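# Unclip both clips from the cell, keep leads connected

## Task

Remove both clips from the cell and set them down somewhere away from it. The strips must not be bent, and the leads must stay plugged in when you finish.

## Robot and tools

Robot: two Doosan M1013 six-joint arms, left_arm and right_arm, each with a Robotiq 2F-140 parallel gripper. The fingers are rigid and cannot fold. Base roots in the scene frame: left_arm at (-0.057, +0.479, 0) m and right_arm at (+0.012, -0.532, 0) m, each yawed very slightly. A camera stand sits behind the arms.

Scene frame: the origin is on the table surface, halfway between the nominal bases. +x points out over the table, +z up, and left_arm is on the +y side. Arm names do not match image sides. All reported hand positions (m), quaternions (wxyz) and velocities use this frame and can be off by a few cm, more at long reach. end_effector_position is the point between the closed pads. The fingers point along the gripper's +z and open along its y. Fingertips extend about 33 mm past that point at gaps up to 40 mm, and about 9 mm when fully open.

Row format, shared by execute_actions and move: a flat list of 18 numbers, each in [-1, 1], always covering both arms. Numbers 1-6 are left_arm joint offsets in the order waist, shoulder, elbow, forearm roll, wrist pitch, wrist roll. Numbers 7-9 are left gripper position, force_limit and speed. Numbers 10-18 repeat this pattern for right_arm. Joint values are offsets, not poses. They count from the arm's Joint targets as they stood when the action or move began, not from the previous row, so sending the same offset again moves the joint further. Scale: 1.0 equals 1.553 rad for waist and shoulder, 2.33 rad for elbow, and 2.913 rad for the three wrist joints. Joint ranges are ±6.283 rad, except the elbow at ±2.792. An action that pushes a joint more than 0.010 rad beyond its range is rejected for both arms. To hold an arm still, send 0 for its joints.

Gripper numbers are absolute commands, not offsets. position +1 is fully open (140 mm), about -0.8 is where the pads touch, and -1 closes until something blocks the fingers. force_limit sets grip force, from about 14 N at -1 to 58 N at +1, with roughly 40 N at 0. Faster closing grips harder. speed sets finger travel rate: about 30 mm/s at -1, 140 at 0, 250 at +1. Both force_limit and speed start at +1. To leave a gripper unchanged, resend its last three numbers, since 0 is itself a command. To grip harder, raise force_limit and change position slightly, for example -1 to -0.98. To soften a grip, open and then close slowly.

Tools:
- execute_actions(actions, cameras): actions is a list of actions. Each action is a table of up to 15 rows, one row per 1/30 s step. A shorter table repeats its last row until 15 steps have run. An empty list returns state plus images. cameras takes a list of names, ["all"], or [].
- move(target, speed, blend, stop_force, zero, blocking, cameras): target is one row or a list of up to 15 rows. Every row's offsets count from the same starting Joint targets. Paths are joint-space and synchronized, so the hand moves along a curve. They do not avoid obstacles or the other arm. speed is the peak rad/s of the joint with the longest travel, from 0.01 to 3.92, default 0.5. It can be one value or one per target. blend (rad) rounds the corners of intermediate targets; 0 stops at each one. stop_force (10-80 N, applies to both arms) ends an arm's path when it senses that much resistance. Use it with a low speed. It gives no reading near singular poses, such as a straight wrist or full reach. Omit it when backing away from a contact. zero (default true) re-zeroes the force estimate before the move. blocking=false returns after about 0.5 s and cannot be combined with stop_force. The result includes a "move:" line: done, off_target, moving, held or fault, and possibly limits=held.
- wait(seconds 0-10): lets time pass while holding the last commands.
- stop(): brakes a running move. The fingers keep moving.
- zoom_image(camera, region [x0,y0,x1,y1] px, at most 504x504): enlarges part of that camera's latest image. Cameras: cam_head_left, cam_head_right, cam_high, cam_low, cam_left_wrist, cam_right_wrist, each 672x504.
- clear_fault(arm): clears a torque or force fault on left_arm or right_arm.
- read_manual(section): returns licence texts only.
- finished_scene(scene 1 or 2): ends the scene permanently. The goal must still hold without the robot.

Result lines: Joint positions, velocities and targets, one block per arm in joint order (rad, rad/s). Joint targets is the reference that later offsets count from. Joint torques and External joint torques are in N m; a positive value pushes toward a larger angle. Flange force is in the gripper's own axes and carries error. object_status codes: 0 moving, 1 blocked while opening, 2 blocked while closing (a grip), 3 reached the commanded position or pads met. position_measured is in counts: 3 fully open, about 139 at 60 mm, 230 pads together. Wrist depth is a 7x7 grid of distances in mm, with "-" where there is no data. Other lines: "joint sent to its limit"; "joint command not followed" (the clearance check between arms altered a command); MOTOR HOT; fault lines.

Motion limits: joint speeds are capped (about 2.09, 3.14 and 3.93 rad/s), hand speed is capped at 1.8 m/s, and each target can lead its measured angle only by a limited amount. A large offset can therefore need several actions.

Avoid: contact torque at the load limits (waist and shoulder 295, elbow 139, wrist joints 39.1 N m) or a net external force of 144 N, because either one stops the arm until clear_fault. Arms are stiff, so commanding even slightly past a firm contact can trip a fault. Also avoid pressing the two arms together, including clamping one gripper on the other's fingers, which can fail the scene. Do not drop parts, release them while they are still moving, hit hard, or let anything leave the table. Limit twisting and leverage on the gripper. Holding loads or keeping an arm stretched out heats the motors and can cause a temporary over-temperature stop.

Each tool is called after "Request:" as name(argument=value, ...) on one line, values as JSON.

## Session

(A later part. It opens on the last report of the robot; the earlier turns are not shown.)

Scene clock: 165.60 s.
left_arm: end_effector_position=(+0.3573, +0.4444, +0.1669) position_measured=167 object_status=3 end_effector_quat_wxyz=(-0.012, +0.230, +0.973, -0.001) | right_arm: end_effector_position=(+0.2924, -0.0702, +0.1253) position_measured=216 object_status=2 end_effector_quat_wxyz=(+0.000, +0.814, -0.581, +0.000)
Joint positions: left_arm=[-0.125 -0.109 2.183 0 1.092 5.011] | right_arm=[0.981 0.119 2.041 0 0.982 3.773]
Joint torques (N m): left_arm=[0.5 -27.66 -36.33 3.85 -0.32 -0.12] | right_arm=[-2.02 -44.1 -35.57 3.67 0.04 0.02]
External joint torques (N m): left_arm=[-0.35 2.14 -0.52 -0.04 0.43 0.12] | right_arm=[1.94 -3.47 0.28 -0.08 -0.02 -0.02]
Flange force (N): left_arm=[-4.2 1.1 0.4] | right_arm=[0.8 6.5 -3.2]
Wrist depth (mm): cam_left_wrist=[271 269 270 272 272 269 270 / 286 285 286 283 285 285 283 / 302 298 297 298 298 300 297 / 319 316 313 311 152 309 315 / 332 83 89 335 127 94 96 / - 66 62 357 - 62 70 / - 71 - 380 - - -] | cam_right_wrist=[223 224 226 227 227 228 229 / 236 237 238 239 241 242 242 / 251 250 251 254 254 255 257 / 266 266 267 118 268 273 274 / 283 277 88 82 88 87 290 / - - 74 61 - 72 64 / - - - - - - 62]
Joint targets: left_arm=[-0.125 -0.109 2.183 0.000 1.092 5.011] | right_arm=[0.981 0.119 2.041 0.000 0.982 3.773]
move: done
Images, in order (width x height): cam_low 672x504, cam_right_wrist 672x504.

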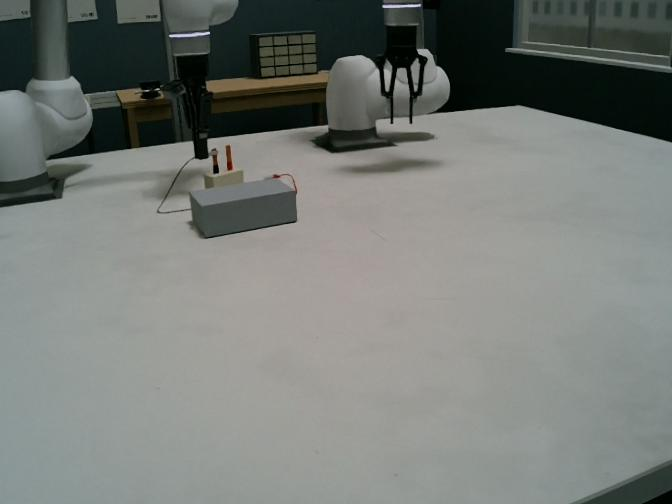

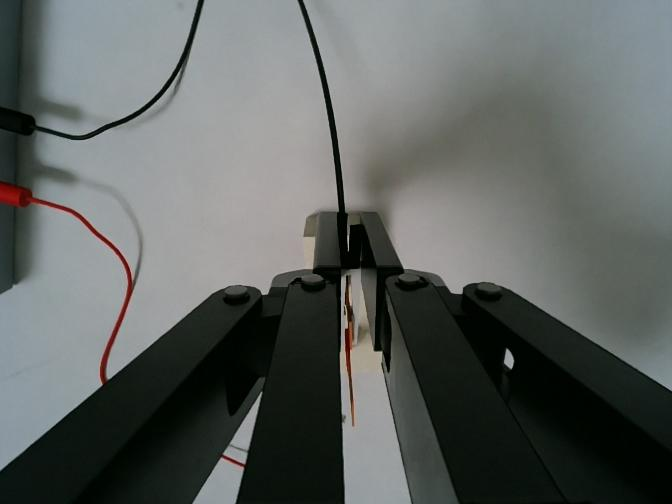

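Request:
move(target=[0,0,0,0,0,0,-0.3,-0.1,-1, 0,0,0,0,0,0,-0.98,0.05,-1], speed=0.1, cameras=["cam_right_wrist","cam_low"])

Request:
zoom_image(camera="cam_right_wrist", region=[260, 190, 440, 370])

Scene clock: 171.67 s.
left_arm: end_effector_position=(+0.3573, +0.4444, +0.1669) position_measured=167 object_status=3 end_effector_quat_wxyz=(-0.012, +0.230, +0.973, -0.001) | right_arm: end_effector_position=(+0.2924, -0.0702, +0.1253) position_measured=218 object_status=2 end_effector_quat_wxyz=(+0.000, +0.814, -0.581, +0.000)
Joint positions: left_arm=[-0.125 -0.109 2.183 0 1.092 5.011] | right_arm=[0.981 0.119 2.041 0 0.982 3.773]
Joint torques (N m): left_arm=[0.46 -27.07 -36.05 3.89 -0.32 -0.14] | right_arm=[-1.88 -44.05 -35.44 3.68 0.09 0.08]
External joint torques (N m): left_arm=[-0.47 1.64 -0.82 -0.08 0.42 0.14] | right_arm=[1.83 -3.69 0.19 -0.1 -0.06 -0.08]
Flange force (N): left_arm=[-3.9 0.7 -0.4] | right_arm=[1.2 6.5 -3.4]
Wrist depth (mm): cam_left_wrist=[272 272 272 270 270 269 270 / 285 286 283 285 285 284 285 / 301 299 302 300 299 302 298 / 317 318 313 312 153 317 316 / - 83 89 336 127 94 84 / - 66 62 355 - 62 70 / - 70 - 379 - - -] | cam_right_wrist=[223 224 225 226 227 229 229 / 237 237 237 239 240 242 242 / 250 252 253 253 255 256 257 / 266 266 267 118 268 272 273 / 282 278 88 82 88 87 291 / - - 74 61 - 75 64 / - - - - - - 62]
Joint targets: left_arm=[-0.125 -0.109 2.183 0.000 1.092 5.011] | right_arm=[0.981 0.119 2.041 0.000 0.982 3.773]
move: done
Images, in order (width x height): cam_low 672x504, cam_right_wrist 672x504.

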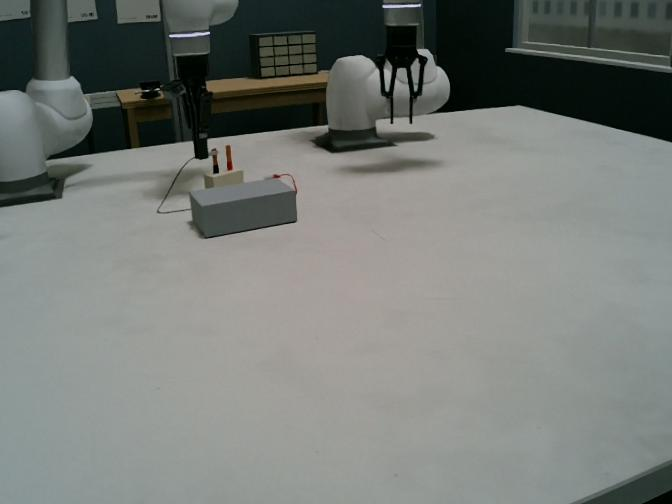

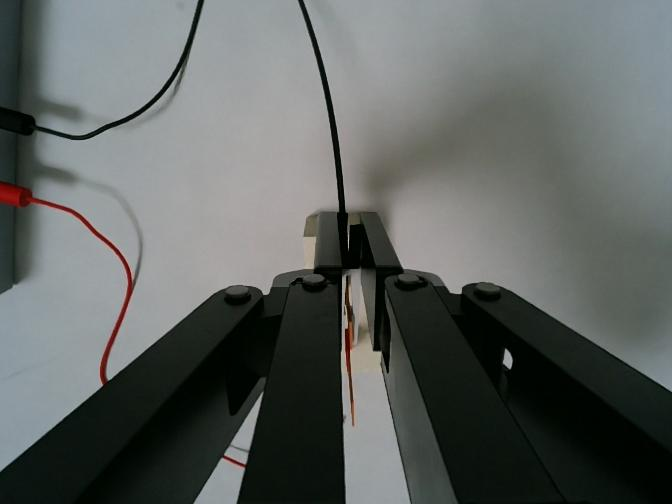

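Scaled by 2.800 from the camera's 672x504 image, which has a finer 960x720 frame.

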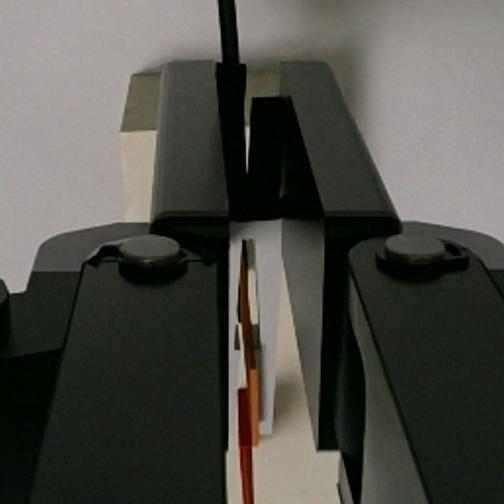

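Request:
move(target=[0,0,0,0,0,0,-0.3,-0.1,-1, -0.0030,-0.0018,0.0014,0,-0.00015,-0.0016,-0.98,0.05,-1], speed=0.03, stop_force=12, cameras=["cam_right_wrist","cam_low"])

Request:
zoom_image(camera="cam_right_wrist", region=[260, 190, 440, 370])

Request:
zoom_image(camera="cam_low", region=[180, 120, 260, 200])

Scene clock: 188.53 s.
left_arm: end_effector_position=(+0.3573, +0.4444, +0.1669) position_measured=167 object_status=3 end_effector_quat_wxyz=(-0.012, +0.230, +0.973, -0.001) | right_arm: end_effector_position=(+0.2935, -0.0730, +0.1253) position_measured=218 object_status=2 end_effector_quat_wxyz=(+0.000, +0.814, -0.581, +0.000)
Joint positions: left_arm=[-0.125 -0.109 2.183 0 1.092 5.011] | right_arm=[0.977 0.116 2.044 0 0.982 3.768]
Joint torques (N m): left_arm=[-0.24 -27.43 -36.27 3.86 -0.42 -0.11] | right_arm=[-1.88 -43.58 -35.49 3.66 0.13 0.04]
External joint torques (N m): left_arm=[0.29 1.93 -0.63 -0.04 0.52 0.1] | right_arm=[1.77 -3.76 0.12 -0.06 -0.11 -0.04]
Flange force (N): left_arm=[-3.6 2.4 -0.2] | right_arm=[1.2 6.5 -3.4]
Wrist depth (mm): cam_left_wrist=[271 271 270 272 269 271 271 / 290 287 284 284 284 284 283 / 300 299 301 298 299 297 298 / 317 319 312 314 153 314 316 / 331 83 89 335 127 94 96 / - 66 62 356 - 62 70 / - 71 - 382 - - -] | cam_right_wrist=[224 224 226 227 228 228 229 / 236 236 238 239 241 242 243 / 250 250 253 254 254 256 257 / 267 267 268 118 268 273 274 / 283 277 88 - 88 87 292 / - - 74 61 - 75 64 / - - - - - - 62]
Joint targets: left_arm=[-0.125 -0.109 2.183 0.000 1.092 5.011] | right_arm=[0.977 0.116 2.044 0.000 0.982 3.768]
move: done
Images, in order (width x height): cam_low 672x504, cam_right_wrist 672x504.

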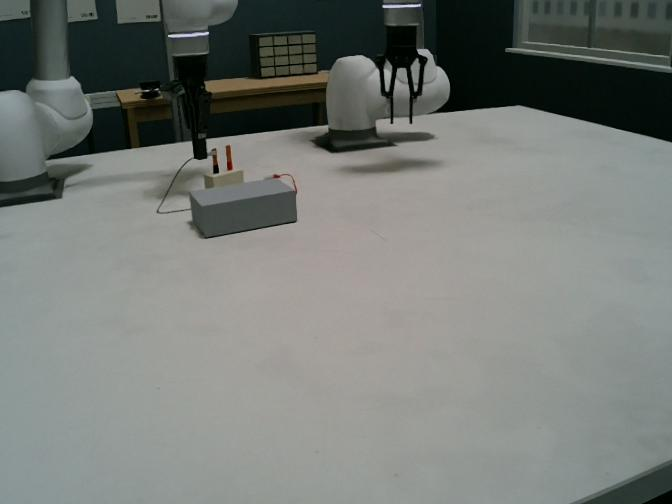

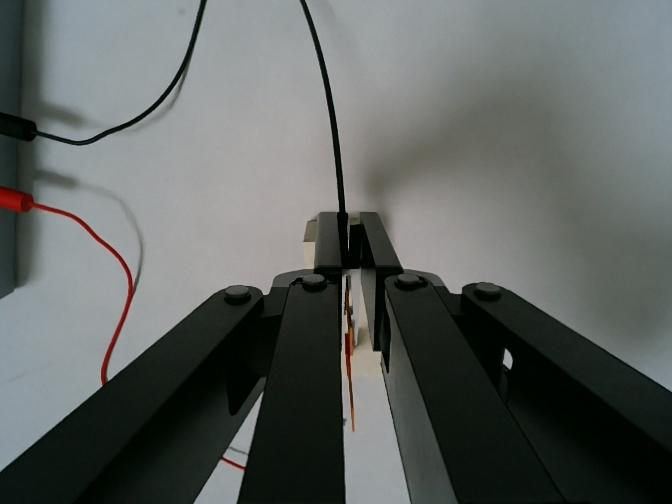

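Scaled by 2.800 from the camera's 672x504 image, which has a finer 960x720 frame.

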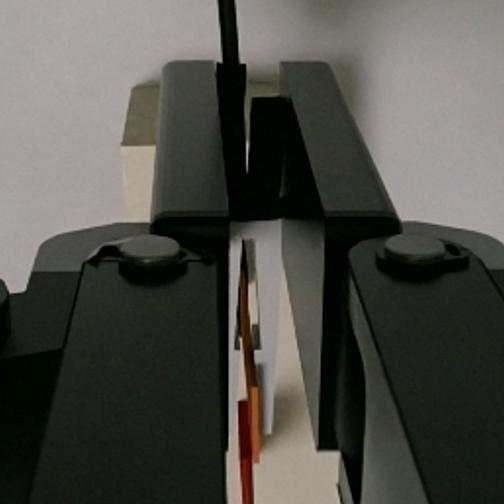

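Scaled by 6.300 from the camera's 672x504 image, which has a finer 960x720 frame.

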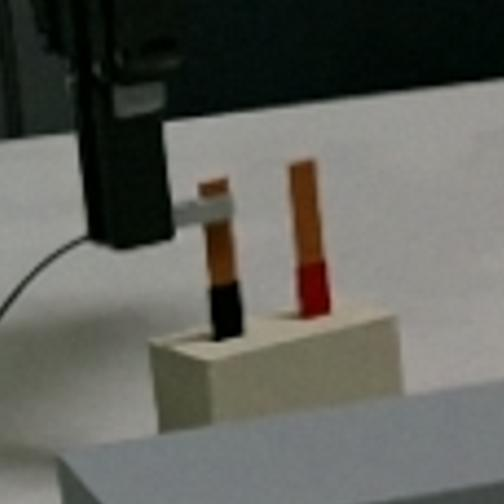

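Request:
move(target=[[0,0,0,0,0,0,-0.3,-0.1,-1, -0.0209,-0.01275,0.0098,0,-0.0011,-0.0111,-0.98,0.05,-1],[0,0,0,0,0,0,-0.3,-0.1,-1, -0.1001,-0.0729,0.0526,0,-0.0032,-0.0533,-0.98,0.05,-1],[0,0,0,0,0,0,-0.3,-0.1,-1, -0.1001,-0.0084,0.0848,0,-0.0633,-0.0533,-0.98,0.05,-1]], speed=[0.03,0.15,0.2], blend=[0.005,0.02,0], cameras=["cam_low","cam_high"])

Request:
zoom_image(camera="cam_low", region=[130, 120, 280, 220])

Scene clock: 204.10 s.
left_arm: end_effector_position=(+0.3573, +0.4444, +0.1669) position_measured=167 object_status=3 end_effector_quat_wxyz=(-0.012, +0.230, +0.973, -0.001) | right_arm: end_effector_position=(+0.3104, -0.1745, +0.0462) position_measured=218 object_status=2 end_effector_quat_wxyz=(+0.000, +0.814, -0.581, +0.000)
Joint positions: left_arm=[-0.125 -0.109 2.183 0 1.092 5.011] | right_arm=[0.821 0.103 2.241 0 0.797 3.613]
Joint torques (N m): left_arm=[-0.12 -27.67 -36.18 3.91 -0.34 -0.17] | right_arm=[-1.82 -37.32 -30.77 3.18 0.14 0.01]
External joint torques (N m): left_arm=[0.24 2.18 -0.6 -0.1 0.45 0.17] | right_arm=[1.69 -3.45 0.44 -0.1 -0.13 -0.01]
Flange force (N): left_arm=[-4.0 2.6 0.2] | right_arm=[-0.2 6.7 -4.3]
Wrist depth (mm): cam_left_wrist=[268 273 272 273 271 271 271 / 288 284 285 286 283 285 282 / 303 302 301 298 299 299 297 / 318 317 313 312 153 317 317 / 331 83 89 337 127 94 96 / - 66 62 356 - 62 70 / - 71 - 380 - - -] | cam_right_wrist=[154 156 157 158 158 159 159 / 164 165 165 166 167 167 168 / 174 174 175 176 177 178 179 / 182 185 186 132 186 189 190 / 194 193 88 - 88 87 203 / - - 74 61 - 75 64 / - - - - - - 62]
Joint targets: left_arm=[-0.125 -0.109 2.183 0.000 1.092 5.011] | right_arm=[0.821 0.103 2.241 0.000 0.797 3.613]
move: done
Images, in order (width x height): cam_high 672x504, cam_low 672x504.

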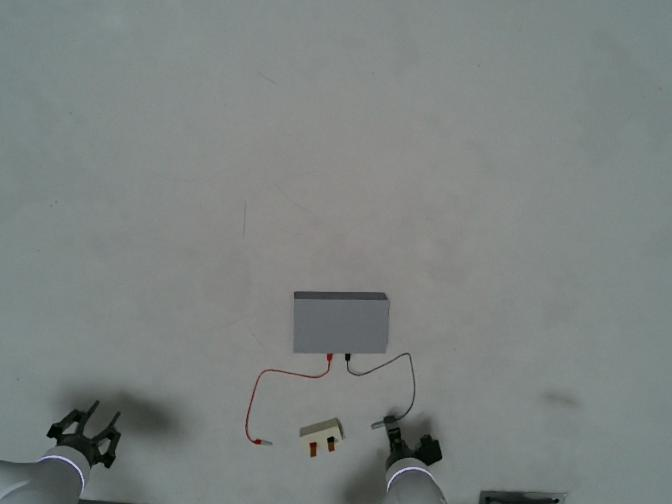

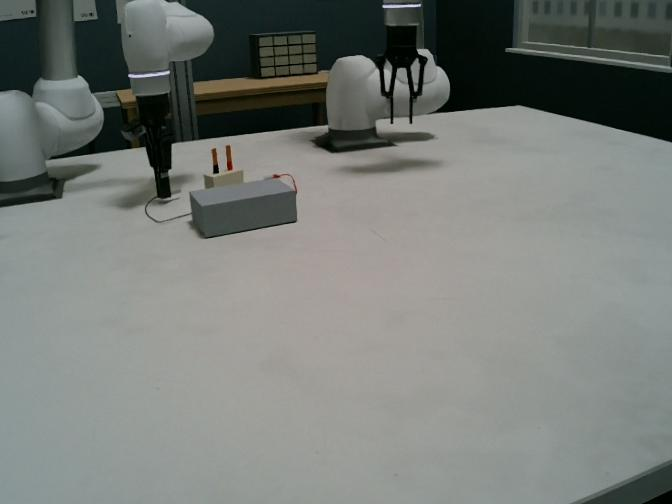

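Scaled by 3.360 from the camera's 672x504 image, which has a finer 960x720 frame.

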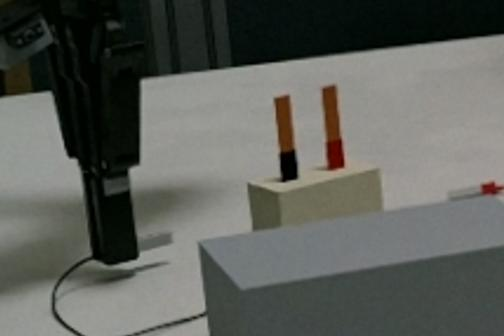

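Request:
move(target=[0,0,0,0,0,0,-0.3,-0.1,-1, 0,0.0134,0.0050,0,-0.0112,0,-0.98,0.05,-1], speed=0.015, stop_force=10)

Request:
move(target=[[0,0,0,0,0,0,-0.3,-0.1,-1, 0,-0.0015,-0.0006,0,0.0012,0,-0.98,0.05,-1],[0,0,0,0,0,0,-0.3,-0.1,-1, 0,-0.0015,-0.0006,0,0.0012,0,-0.3,0.05,-1]], speed=0.05, cameras=["cam_right_wrist"])

Scene clock: 211.00 s.
left_arm: end_effector_position=(+0.3573, +0.4444, +0.1669) position_measured=167 object_status=3 end_effector_quat_wxyz=(-0.012, +0.230, +0.973, -0.001) | right_arm: end_effector_position=(+0.3104, -0.1744, +0.0335) position_measured=218 object_status=2 end_effector_quat_wxyz=(+0.000, +0.814, -0.581, +0.000)
Joint positions: left_arm=[-0.125 -0.109 2.183 0 1.092 5.011] | right_arm=[0.821 0.121 2.252 0 0.768 3.613]
Joint torques (N m): left_arm=[0.17 -26.3 -36.17 3.9 -0.31 -0.07] | right_arm=[-1.91 -23.18 -21.05 3.29 -2.49 0.01]
External joint torques (N m): left_arm=[-0.17 0.93 -0.6 -0.1 0.42 0.07] | right_arm=[1.86 -18.98 -8.38 -0.29 2.51 -0.01]
Flange force (N): left_arm=[-2.3 0.6 -0.8] | right_arm=[2.8 12.3 -40.7]
Wrist depth (mm): cam_left_wrist=[273 272 271 272 270 270 268 / 285 285 284 285 283 284 283 / 299 301 296 298 300 298 298 / 319 317 - 313 153 316 313 / 331 83 89 333 126 94 96 / - 66 62 358 - 62 70 / - 70 - 382 - - -] | cam_right_wrist=[146 146 145 146 147 148 148 / 151 153 154 155 155 156 156 / 163 162 163 164 165 165 166 / 172 172 173 132 175 177 176 / 183 179 88 - 88 87 189 / - - 74 61 - 75 64 / - - - - - - 62]
Joint targets: left_arm=[-0.125 -0.109 2.183 0.000 1.092 5.011] | right_arm=[0.821 0.121 2.252 0.000 0.768 3.613]
move: contact (right_arm)

Scene clock: 213.03 s.
left_arm: end_effector_position=(+0.3573, +0.4444, +0.1669) position_measured=167 object_status=3 end_effector_quat_wxyz=(-0.012, +0.230, +0.973, -0.001) | right_arm: end_effector_position=(+0.3105, -0.1743, +0.0352) position_measured=167 object_status=0 end_effector_quat_wxyz=(+0.000, +0.814, -0.581, +0.000)
Joint positions: left_arm=[-0.125 -0.109 2.183 0 1.092 5.011] | right_arm=[0.821 0.119 2.25 0 0.772 3.613]
Joint torques (N m): left_arm=[-0.1 -27.4 -36.59 3.84 -0.3 -0.25] | right_arm=[-1.8 -38.4 -29.93 3.11 0.11 0.05]
External joint torques (N m): left_arm=[0.09 2.01 -0.19 -0.04 0.41 0.25] | right_arm=[1.76 -3.76 0.15 -0.08 -0.11 -0.05]
Flange force (N): left_arm=[-3.2 2.1 0.7] | right_arm=[-0.3 6.6 -5.2]
Wrist depth (mm): cam_left_wrist=[273 273 272 271 271 269 271 / 286 284 285 284 285 284 283 / 302 301 299 298 300 300 298 / 316 318 314 313 153 314 313 / 333 83 89 334 126 94 96 / - 66 62 358 - 62 70 / - 71 - 380 - - -] | cam_right_wrist=[145 146 147 147 148 149 150 / 153 154 154 156 157 157 158 / 165 163 164 165 166 166 168 / 173 174 170 171 153 178 178 / - 83 95 187 130 91 185 / - 73 68 201 - 64 71 / - - - 208 - - -]
Joint targets: left_arm=[-0.125 -0.109 2.183 0.000 1.092 5.011] | right_arm=[0.821 0.119 2.250 0.000 0.772 3.613]
move: done
Images, in order (width x height): cam_right_wrist 672x504.

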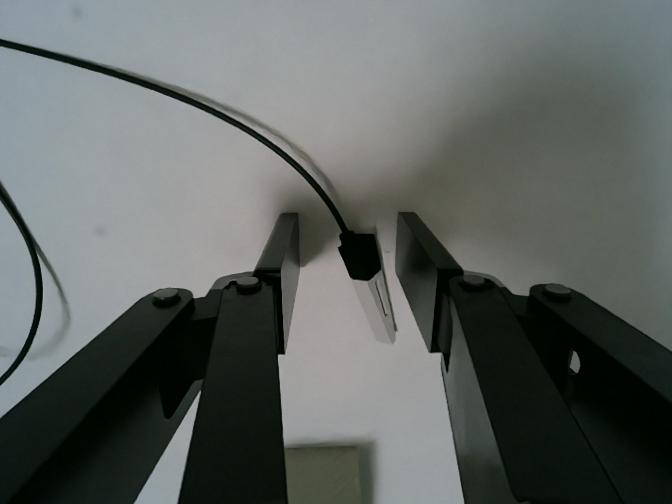

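Request:
move(target=[[0,0,0,0,0,0,-0.3,-0.1,-1, 0,-0.0745,-0.0359,0,0.0686,0,-0.3,0.05,-1],[0,0,0,0,0,0,-0.3,-0.1,-1, -0.4,-0.0745,-0.0359,0,0.0686,0,-0.3,0.05,-1]], speed=[0.1,0.7], blend=[0.02,0], cameras=["cam_high","cam_low","cam_head_left"])

Request:
zoom_image(camera="cam_high", region=[220, 340, 430, 480])

Request:
zoom_image(camera="cam_low", region=[130, 120, 330, 240])

Scene clock: 221.77 s.
left_arm: end_effector_position=(+0.3573, +0.4444, +0.1669) position_measured=167 object_status=3 end_effector_quat_wxyz=(-0.012, +0.230, +0.973, -0.001) | right_arm: end_effector_position=(+0.4626, -0.4146, +0.1247) position_measured=167 object_status=3 end_effector_quat_wxyz=(+0.000, -0.597, +0.802, +0.000)
Joint positions: left_arm=[-0.125 -0.109 2.183 0 1.092 5.011] | right_arm=[0.2 0.003 2.167 0 0.971 3.613]
Joint torques (N m): left_arm=[-0.03 -27.14 -36.07 3.86 -0.31 -0.2] | right_arm=[-2.42 -32.1 -35.21 3.67 0.11 0.05]
External joint torques (N m): left_arm=[0.04 1.76 -0.75 -0.05 0.41 0.2] | right_arm=[2.36 -2.93 0.36 -0.12 -0.09 -0.05]
Flange force (N): left_arm=[-3.6 2.0 -0.2] | right_arm=[-1.7 6.8 -2.6]
Wrist depth (mm): cam_left_wrist=[271 272 272 269 268 270 270 / 285 286 284 283 283 283 281 / 302 300 300 298 300 298 302 / 318 317 312 311 153 315 314 / 335 83 89 334 127 94 96 / - 66 62 359 - 62 70 / - 70 - 384 - - -] | cam_right_wrist=[223 225 225 226 227 228 229 / 236 237 237 239 241 241 242 / 250 250 252 253 254 258 257 / 266 266 261 268 152 271 274 / 279 82 95 287 - 91 285 / - 73 68 307 - 64 71 / - - - 332 - - -]
Joint targets: left_arm=[-0.125 -0.109 2.183 0.000 1.092 5.011] | right_arm=[0.200 0.003 2.167 0.000 0.971 3.613]
move: done
Images, in order (width x height): cam_head_left 672x504, cam_high 672x504, cam_low 672x504.

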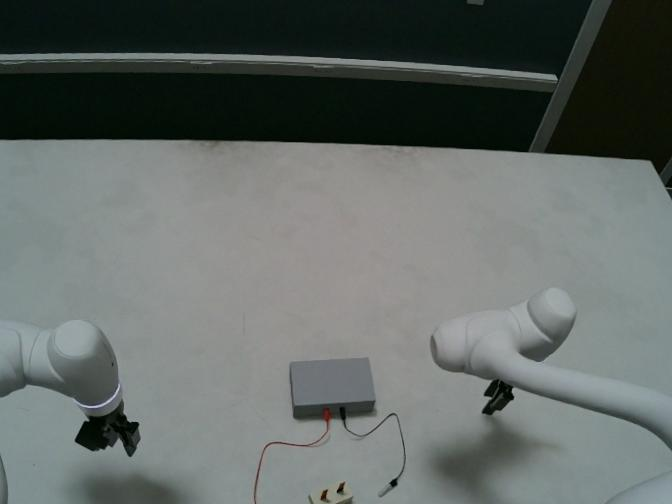

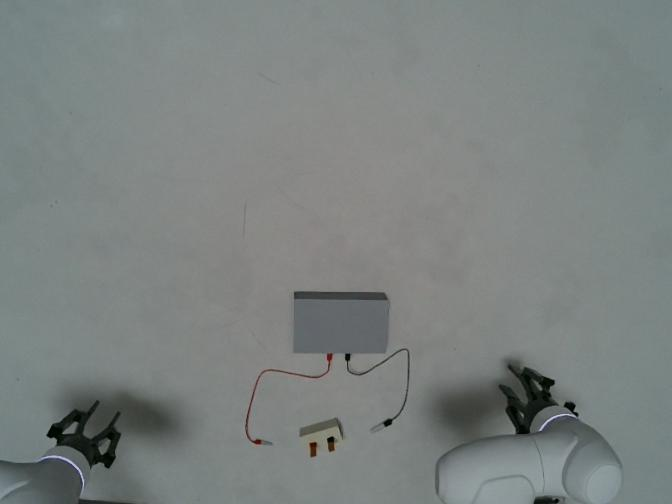

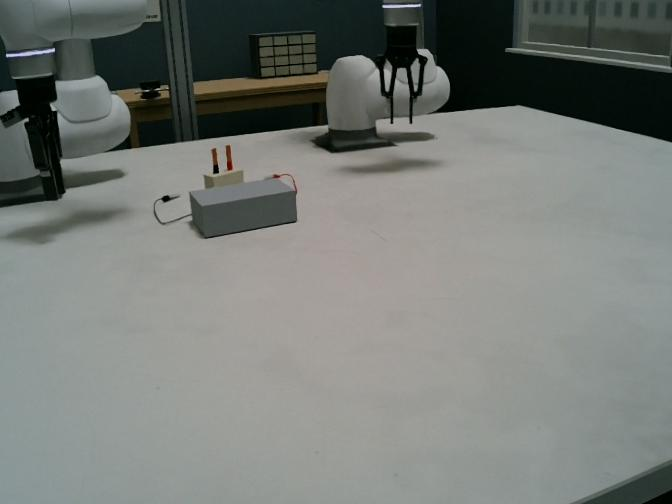

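Scaled by 2.400 from the camera's 672x504 image, which has a finer 960x720 frame.

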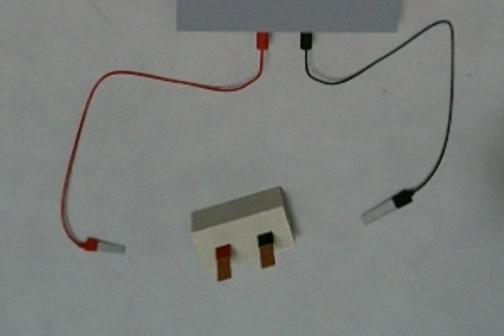

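Scaled by 2.520 from the camera's 672x504 image, which has a finer 960x720 frame.

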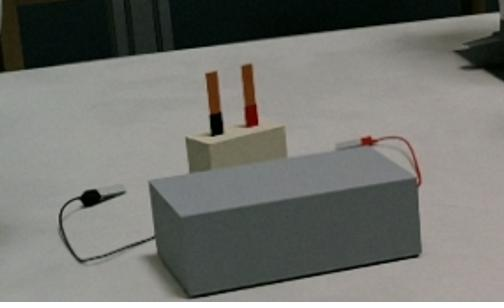

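Request:
finished_scene(scene=2)

The scene is finished: the task was done.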